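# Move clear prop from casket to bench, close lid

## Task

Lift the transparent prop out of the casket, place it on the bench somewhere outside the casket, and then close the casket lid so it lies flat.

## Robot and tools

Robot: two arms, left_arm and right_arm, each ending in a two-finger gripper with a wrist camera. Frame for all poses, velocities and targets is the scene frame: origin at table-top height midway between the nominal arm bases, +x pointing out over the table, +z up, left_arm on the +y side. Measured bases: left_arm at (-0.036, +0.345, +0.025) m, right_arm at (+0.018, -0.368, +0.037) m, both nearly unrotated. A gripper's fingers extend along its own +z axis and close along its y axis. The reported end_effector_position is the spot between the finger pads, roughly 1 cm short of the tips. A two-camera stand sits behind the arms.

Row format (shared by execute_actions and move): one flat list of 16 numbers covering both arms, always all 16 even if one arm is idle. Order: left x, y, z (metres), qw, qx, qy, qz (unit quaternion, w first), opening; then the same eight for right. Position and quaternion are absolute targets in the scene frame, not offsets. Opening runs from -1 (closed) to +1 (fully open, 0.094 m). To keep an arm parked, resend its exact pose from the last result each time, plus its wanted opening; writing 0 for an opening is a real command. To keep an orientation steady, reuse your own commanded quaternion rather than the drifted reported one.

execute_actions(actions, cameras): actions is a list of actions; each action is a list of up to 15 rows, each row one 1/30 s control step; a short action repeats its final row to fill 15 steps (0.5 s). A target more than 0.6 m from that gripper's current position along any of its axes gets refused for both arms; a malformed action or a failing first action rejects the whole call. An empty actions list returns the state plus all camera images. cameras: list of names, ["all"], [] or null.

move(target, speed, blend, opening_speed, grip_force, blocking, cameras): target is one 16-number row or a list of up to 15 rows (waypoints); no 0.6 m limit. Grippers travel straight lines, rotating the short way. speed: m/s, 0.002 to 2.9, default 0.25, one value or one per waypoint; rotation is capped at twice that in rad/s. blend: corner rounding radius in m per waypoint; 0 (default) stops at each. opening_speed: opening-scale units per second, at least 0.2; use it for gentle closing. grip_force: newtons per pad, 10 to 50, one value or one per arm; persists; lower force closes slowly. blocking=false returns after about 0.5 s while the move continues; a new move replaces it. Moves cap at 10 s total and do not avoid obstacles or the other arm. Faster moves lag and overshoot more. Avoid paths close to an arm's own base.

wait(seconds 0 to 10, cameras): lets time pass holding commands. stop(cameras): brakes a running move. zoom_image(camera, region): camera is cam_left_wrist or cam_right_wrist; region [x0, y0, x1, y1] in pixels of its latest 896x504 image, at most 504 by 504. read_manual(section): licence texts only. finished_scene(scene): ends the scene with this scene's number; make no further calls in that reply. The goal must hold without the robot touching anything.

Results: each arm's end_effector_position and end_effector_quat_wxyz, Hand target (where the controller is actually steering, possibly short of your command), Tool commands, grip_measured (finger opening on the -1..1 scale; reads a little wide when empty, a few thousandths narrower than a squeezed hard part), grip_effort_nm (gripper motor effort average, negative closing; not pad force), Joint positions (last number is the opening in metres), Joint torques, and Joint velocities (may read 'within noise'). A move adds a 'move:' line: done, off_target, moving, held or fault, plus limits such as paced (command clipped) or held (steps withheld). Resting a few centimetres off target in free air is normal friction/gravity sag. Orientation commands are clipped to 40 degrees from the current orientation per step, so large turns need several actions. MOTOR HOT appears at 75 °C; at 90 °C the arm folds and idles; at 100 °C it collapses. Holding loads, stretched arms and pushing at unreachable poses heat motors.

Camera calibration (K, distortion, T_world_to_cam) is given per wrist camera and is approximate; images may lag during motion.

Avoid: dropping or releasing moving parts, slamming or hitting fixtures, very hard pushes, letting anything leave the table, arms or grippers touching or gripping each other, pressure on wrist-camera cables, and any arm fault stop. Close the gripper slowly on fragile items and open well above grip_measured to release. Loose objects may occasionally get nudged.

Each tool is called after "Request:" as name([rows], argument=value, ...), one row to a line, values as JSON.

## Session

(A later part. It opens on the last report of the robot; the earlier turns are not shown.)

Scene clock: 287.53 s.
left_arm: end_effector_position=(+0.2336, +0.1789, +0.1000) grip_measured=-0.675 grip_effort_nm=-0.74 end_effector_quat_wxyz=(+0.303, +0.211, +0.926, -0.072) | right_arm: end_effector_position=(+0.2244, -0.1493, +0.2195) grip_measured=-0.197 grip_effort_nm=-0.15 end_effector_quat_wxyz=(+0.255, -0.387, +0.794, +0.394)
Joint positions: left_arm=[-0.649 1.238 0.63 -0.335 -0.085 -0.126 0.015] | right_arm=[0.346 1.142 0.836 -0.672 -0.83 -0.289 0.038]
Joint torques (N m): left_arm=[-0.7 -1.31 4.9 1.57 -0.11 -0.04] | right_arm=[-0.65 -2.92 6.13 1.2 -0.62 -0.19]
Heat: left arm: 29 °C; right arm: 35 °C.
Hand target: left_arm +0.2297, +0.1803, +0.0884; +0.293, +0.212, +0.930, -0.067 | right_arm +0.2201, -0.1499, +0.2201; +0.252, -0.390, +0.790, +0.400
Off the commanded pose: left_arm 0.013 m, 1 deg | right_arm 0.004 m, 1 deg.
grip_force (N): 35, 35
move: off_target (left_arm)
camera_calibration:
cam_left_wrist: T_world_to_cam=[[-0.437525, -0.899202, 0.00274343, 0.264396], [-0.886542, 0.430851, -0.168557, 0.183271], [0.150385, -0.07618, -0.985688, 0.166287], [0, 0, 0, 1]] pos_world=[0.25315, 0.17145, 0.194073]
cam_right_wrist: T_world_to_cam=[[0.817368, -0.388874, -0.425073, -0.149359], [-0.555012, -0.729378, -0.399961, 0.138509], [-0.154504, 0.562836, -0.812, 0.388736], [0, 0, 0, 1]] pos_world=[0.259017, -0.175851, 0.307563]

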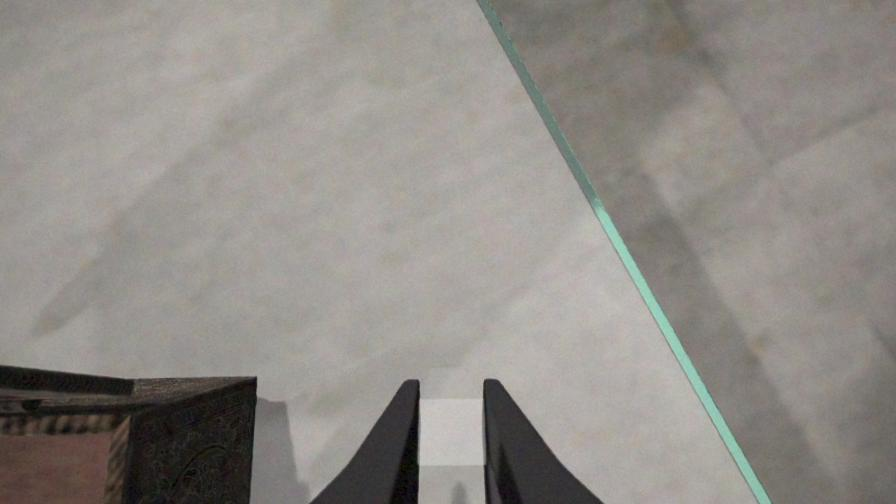

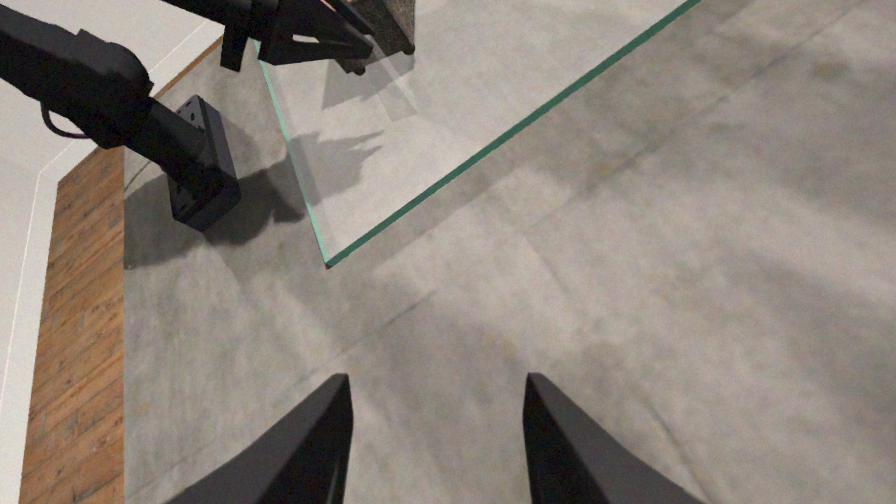

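Request:
move([
  [0.23,0.18,0.099,0.2929,0.2123,0.9296,-0.0669,-0.9,0.22,-0.15,0.22,0.252,-0.39,0.79,0.4,-0.2],
  [0.23,0.18,0.099,0.2929,0.2123,0.9296,-0.0669,-0.35,0.22,-0.15,0.22,0.252,-0.39,0.79,0.4,-0.2],
  [0.2,0.196,0.18,0.2929,0.2123,0.9296,-0.0669,-0.35,0.22,-0.15,0.22,0.252,-0.39,0.79,0.4,-0.2],
], cameras=["all"], speed=[0.1,0.1,0.15], opening_speed=0.5)

Request:
zoom_image(camera="cam_right_wrist", region=[200, 0, 450, 200])

Scene clock: 295.43 s.
left_arm: end_effector_position=(+0.1981, +0.1975, +0.1685) grip_measured=-0.352 grip_effort_nm=0.12 end_effector_quat_wxyz=(+0.280, +0.215, +0.933, -0.065) | right_arm: end_effector_position=(+0.2244, -0.1493, +0.2195) grip_measured=-0.197 grip_effort_nm=-0.16 end_effector_quat_wxyz=(+0.255, -0.387, +0.794, +0.394)
Joint positions: left_arm=[-0.672 1.045 0.83 -0.779 -0.094 -0.145 0.03] | right_arm=[0.346 1.142 0.836 -0.672 -0.83 -0.289 0.038]
Joint torques (N m): left_arm=[-0.7 -2.4 8.94 1.17 -0.16 -0.05] | right_arm=[-0.46 -2.8 6.11 1.2 -0.63 -0.16]
Heat: left arm: 29 °C; right arm: 35 °C.
Hand target: left_arm +0.2000, +0.1960, +0.1800; +0.293, +0.212, +0.930, -0.067 | right_arm +0.2201, -0.1499, +0.2201; +0.252, -0.390, +0.790, +0.400
Off the commanded pose: left_arm 0.012 m, 2 deg | right_arm 0.004 m, 1 deg.
grip_force (N): 35, 35
move: off_target (left_arm)
camera_calibration:
cam_left_wrist: T_world_to_cam=[[-0.440301, -0.897848, -0.00187425, 0.266479], [-0.891374, 0.437374, -0.118979, 0.146595], [0.107645, -0.0507159, -0.992895, 0.245347], [0, 0, 0, 1]] pos_world=[0.221592, 0.187584, 0.261545]
cam_right_wrist: T_world_to_cam=[[0.817368, -0.388874, -0.425073, -0.149359], [-0.555012, -0.729378, -0.399961, 0.138509], [-0.154504, 0.562836, -0.812, 0.388736], [0, 0, 0, 1]] pos_world=[0.259017, -0.175851, 0.307563]

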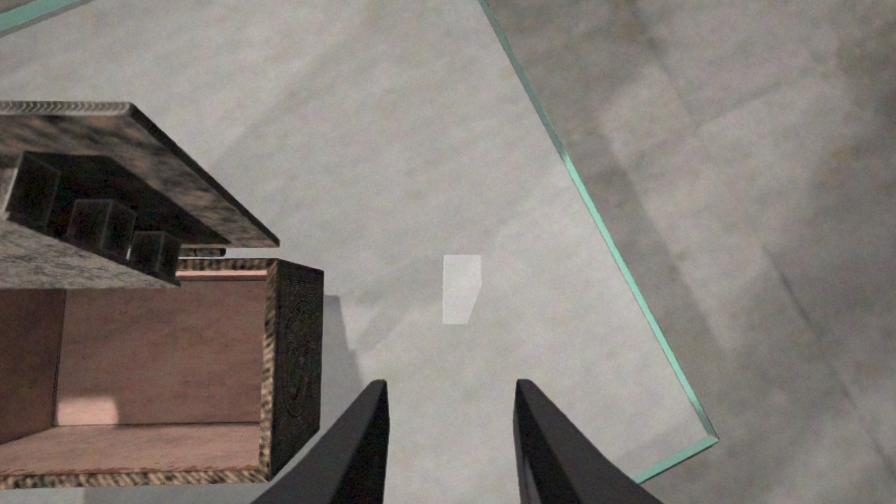

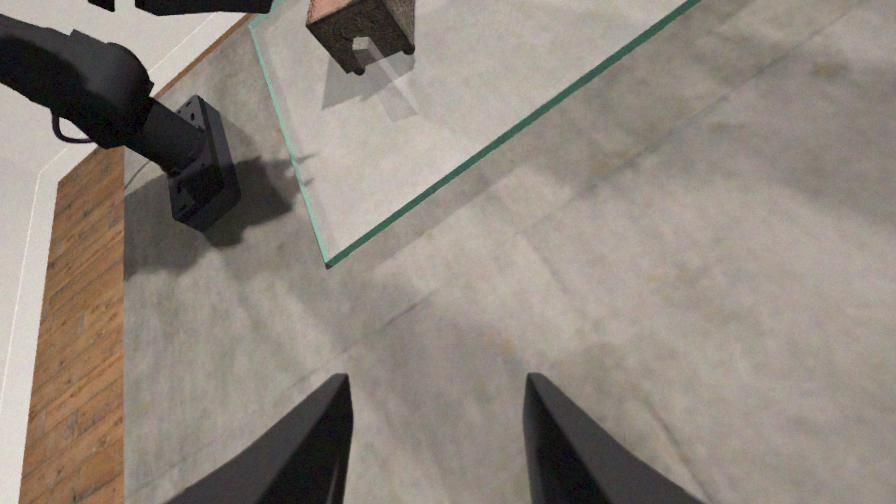

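Scaled by 2.016 from the camera's 896x504 image, which has a finer 1280x720 frame.

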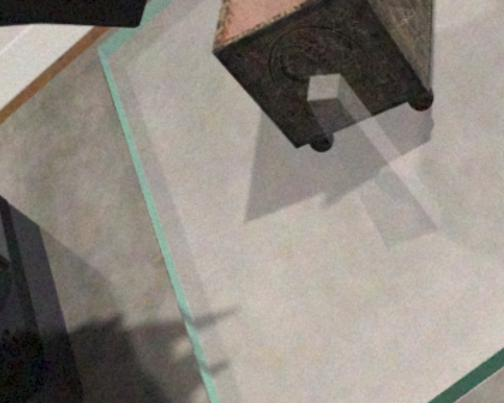

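Request:
move([
  [0.25,0.27,0.28,0.1,0.2217,0.97,-0.02,0,0.22,-0.15,0.22,0.252,-0.39,0.79,0.4,-0.2],
  [0.336,0.28,0.23,-0.078,0.228,0.969,0.052,0,0.22,-0.15,0.22,0.252,-0.39,0.79,0.4,-0.2],
  [0.334,0.281,0.134,-0.078,0.228,0.969,0.052,0,0.22,-0.15,0.22,0.252,-0.39,0.79,0.4,-0.2],
], cameras=["cam_left_wrist"], blend=[0.03,0.02,0], speed=[0.25,0.25,0.12])

Scene clock: 305.63 s.
left_arm: end_effector_position=(+0.3318, +0.2771, +0.1402) grip_measured=-0.002 grip_effort_nm=0.11 end_effector_quat_wxyz=(-0.073, +0.235, +0.968, +0.049) | right_arm: end_effector_position=(+0.2244, -0.1493, +0.2195) grip_measured=-0.197 grip_effort_nm=-0.15 end_effector_quat_wxyz=(+0.255, -0.387, +0.794, +0.394)
Joint positions: left_arm=[-0.278 2.124 1.96 -1.554 -0.099 0.236 0.047] | right_arm=[0.346 1.142 0.836 -0.672 -0.83 -0.289 0.038]
Joint torques (N m): left_arm=[0.77 -7.64 5.37 0.03 -0.12 -0.03] | right_arm=[-0.54 -2.71 6.16 1.16 -0.62 -0.22]
Heat: left arm: 30 °C; right arm: 34 °C.
Hand target: left_arm +0.3339, +0.2810, +0.1341; -0.078, +0.228, +0.969, +0.052 | right_arm +0.2201, -0.1499, +0.2201; +0.252, -0.390, +0.790, +0.400
Off the commanded pose: left_arm 0.008 m, 1 deg | right_arm 0.004 m, 1 deg.
grip_force (N): 35, 35
move: done
camera_calibration:
cam_left_wrist: T_world_to_cam=[[-0.464514, -0.883464, -0.0609735, 0.409095], [-0.731563, 0.344022, 0.588612, 0.101229], [-0.499041, 0.318024, -0.806113, 0.279721], [0, 0, 0, 1]] pos_world=[0.403678, 0.237638, 0.190846]
Images, in order (width x height): cam_left_wrist 896x504.

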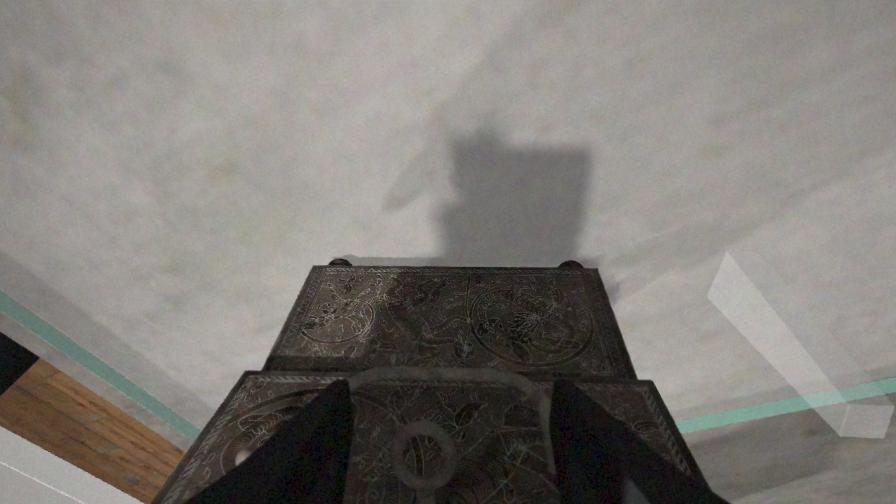

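Request:
move([
  [0.336,0.287,0.134,-0.078,0.228,0.969,0.052,0,0.22,-0.15,0.22,0.252,-0.39,0.79,0.4,-0.2],
  [0.336,0.287,0.134,-0.078,0.228,0.969,0.052,-0.85,0.22,-0.15,0.22,0.252,-0.39,0.79,0.4,-0.2],
  [0.3023,0.2966,0.1551,0.0762,0.2219,0.9717,-0.0174,-0.85,0.22,-0.15,0.22,0.252,-0.39,0.79,0.4,-0.2],
  [0.2797,0.3075,0.1526,0.1941,0.2182,0.9552,-0.0443,-0.85,0.22,-0.15,0.22,0.252,-0.39,0.79,0.4,-0.2],
  [0.26,0.317,0.139,0.3009,0.2117,0.927,-0.0687,-0.85,0.22,-0.15,0.22,0.252,-0.39,0.79,0.4,-0.2],
  [0.2514,0.3212,0.127,0.3728,0.2057,0.9006,-0.0851,-0.85,0.22,-0.15,0.22,0.252,-0.39,0.79,0.4,-0.2],
  [0.2472,0.3232,0.114,0.412,0.202,0.884,-0.094,-0.85,0.22,-0.15,0.22,0.252,-0.39,0.79,0.4,-0.2],
], cameras=["all"], blend=[0,0,0.008,0.008,0.006,0.004,0], speed=[0.1,0.1,0.15,0.15,0.1,0.06,0.05], opening_speed=1.2)

Scene clock: 319.93 s.
left_arm: end_effector_position=(+0.2507, +0.3208, +0.1226) grip_measured=-0.710 grip_effort_nm=-0.74 end_effector_quat_wxyz=(+0.418, +0.204, +0.880, -0.098) | right_arm: end_effector_position=(+0.2244, -0.1493, +0.2195) grip_measured=-0.197 grip_effort_nm=-0.15 end_effector_quat_wxyz=(+0.255, -0.387, +0.794, +0.394)
Joint positions: left_arm=[0.18 0.999 0.445 -0.255 0.512 0.473 0.014] | right_arm=[0.346 1.142 0.836 -0.672 -0.83 -0.289 0.038]
Joint torques (N m): left_arm=[0.55 -1.01 5.12 1.58 0.13 0.1] | right_arm=[-0.46 -3.06 6.31 1.21 -0.57 -0.16]
Heat: left arm: 29 °C; right arm: 34 °C.
Hand target: left_arm +0.2470, +0.3231, +0.1141; +0.412, +0.202, +0.884, -0.094 | right_arm +0.2201, -0.1499, +0.2201; +0.252, -0.390, +0.790, +0.400
Off the commanded pose: left_arm 0.010 m, 1 deg | right_arm 0.004 m, 1 deg.
grip_force (N): 35, 35
move: done
camera_calibration:
cam_left_wrist: T_world_to_cam=[[-0.441926, -0.897051, -0.00139697, 0.400216], [-0.817432, 0.403343, -0.411241, 0.162272], [0.369468, -0.180596, -0.911525, 0.166398], [0, 0, 0, 1]] pos_world=[0.248033, 0.323613, 0.218968]
cam_right_wrist: T_world_to_cam=[[0.817368, -0.388874, -0.425073, -0.149359], [-0.555012, -0.729378, -0.399961, 0.138509], [-0.154504, 0.562836, -0.812, 0.388736], [0, 0, 0, 1]] pos_world=[0.259017, -0.175851, 0.307563]

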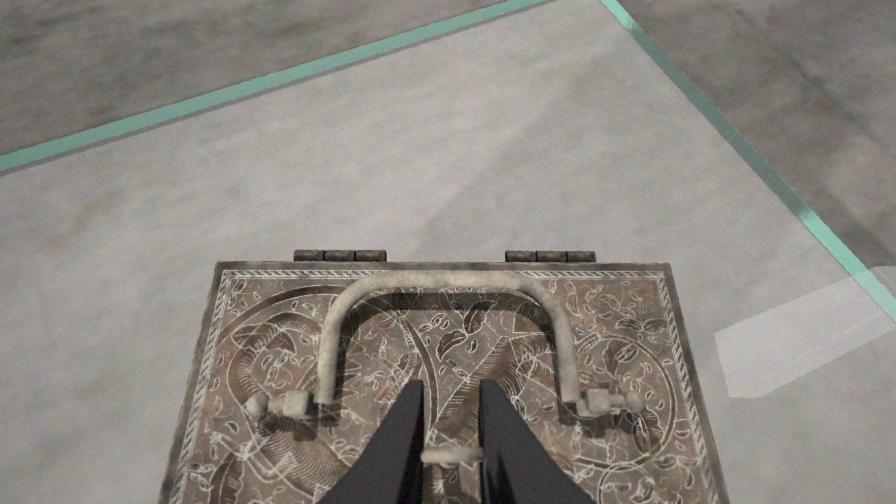

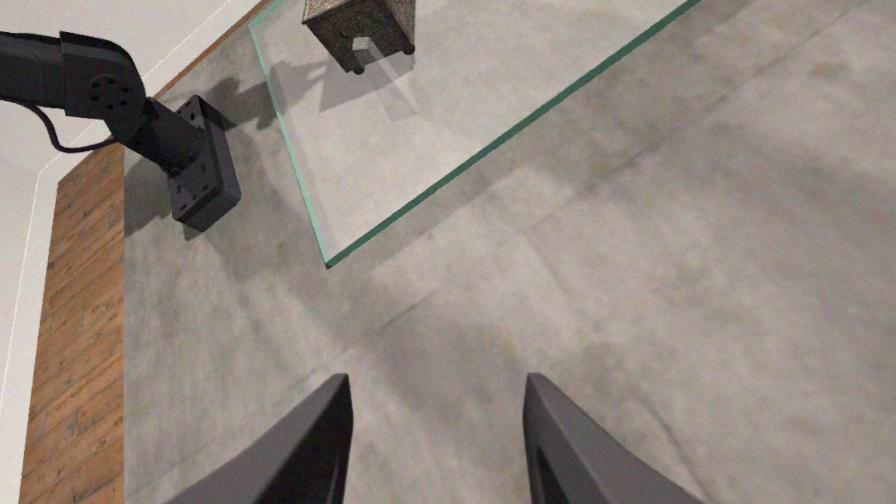

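Request:
move([
  [0.2485,0.3225,0.118,0.412,0.202,0.884,-0.094,0,0.22,-0.15,0.22,0.252,-0.39,0.79,0.4,-0.2],
  [0.18,0.355,0.19,0.412,0.202,0.884,-0.094,0,0.22,-0.15,0.22,0.252,-0.39,0.79,0.4,-0.2],
], cameras=["all"], opening_speed=1)

Request:
zoom_image(camera="cam_right_wrist", region=[250, 0, 500, 150])

Scene clock: 326.07 s.
left_arm: end_effector_position=(+0.1775, +0.3553, +0.1775) grip_measured=-0.002 grip_effort_nm=0.11 end_effector_quat_wxyz=(+0.399, +0.195, +0.891, -0.095) | right_arm: end_effector_position=(+0.2244, -0.1493, +0.2195) grip_measured=-0.197 grip_effort_nm=-0.16 end_effector_quat_wxyz=(+0.255, -0.387, +0.794, +0.394)
Joint positions: left_arm=[0.592 0.779 0.66 -0.968 0.724 0.884 0.047] | right_arm=[0.346 1.142 0.836 -0.672 -0.83 -0.289 0.038]
Joint torques (N m): left_arm=[0.68 0.5 9.4 0.9 0.63 0.1] | right_arm=[-0.58 -2.56 6.17 1.2 -0.63 -0.12]
Heat: left arm: 29 °C; right arm: 34 °C.
Hand target: left_arm +0.1801, +0.3549, +0.1898; +0.412, +0.202, +0.884, -0.094 | right_arm +0.2201, -0.1499, +0.2201; +0.252, -0.390, +0.790, +0.400
Off the commanded pose: left_arm 0.013 m, 2 deg | right_arm 0.004 m, 1 deg.
grip_force (N): 35, 35
move: off_target (left_arm)
camera_calibration:
cam_left_wrist: T_world_to_cam=[[-0.425356, -0.904977, 0.00937599, 0.39695], [-0.841344, 0.391588, -0.372557, 0.112681], [0.333484, -0.166358, -0.927962, 0.253859], [0, 0, 0, 1]] pos_world=[0.178991, 0.357338, 0.27383]
cam_right_wrist: T_world_to_cam=[[0.817368, -0.388874, -0.425073, -0.149359], [-0.555012, -0.729378, -0.399961, 0.138509], [-0.154504, 0.562836, -0.812, 0.388736], [0, 0, 0, 1]] pos_world=[0.259017, -0.175851, 0.307563]

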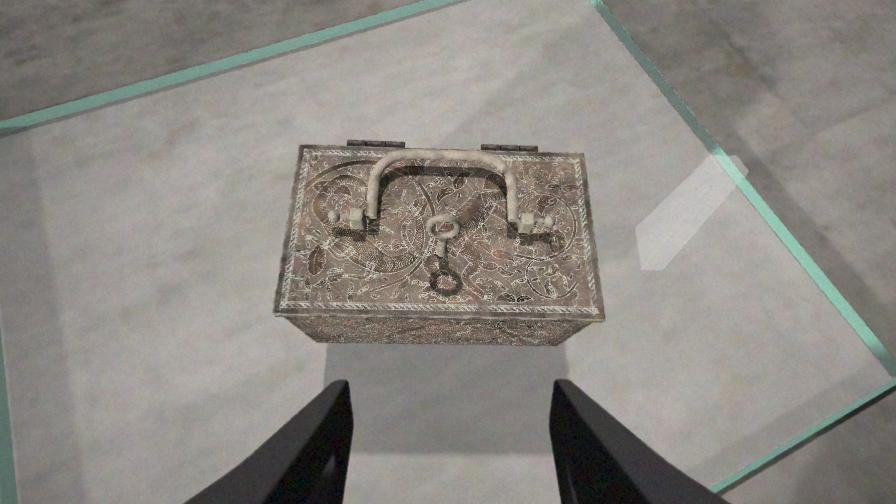

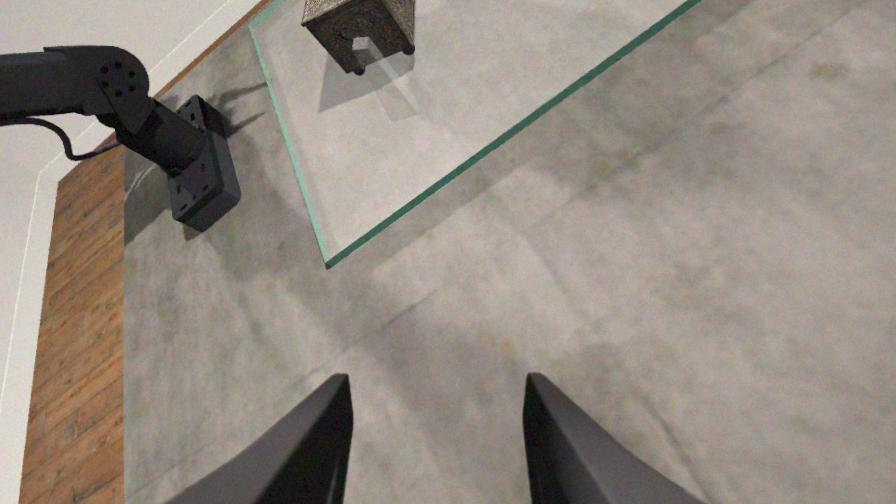

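Scaled by 2.016 from the camera's 896x504 image, which has a finer 1280x720 frame.

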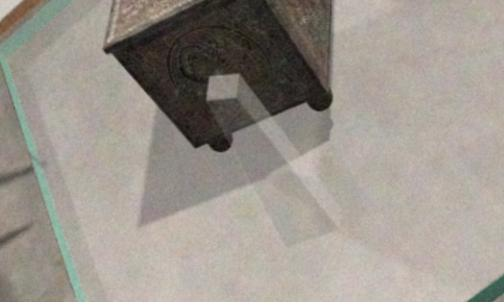

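Closed and flat.

Request:
finished_scene(scene=1)

The scene is finished: the task was done.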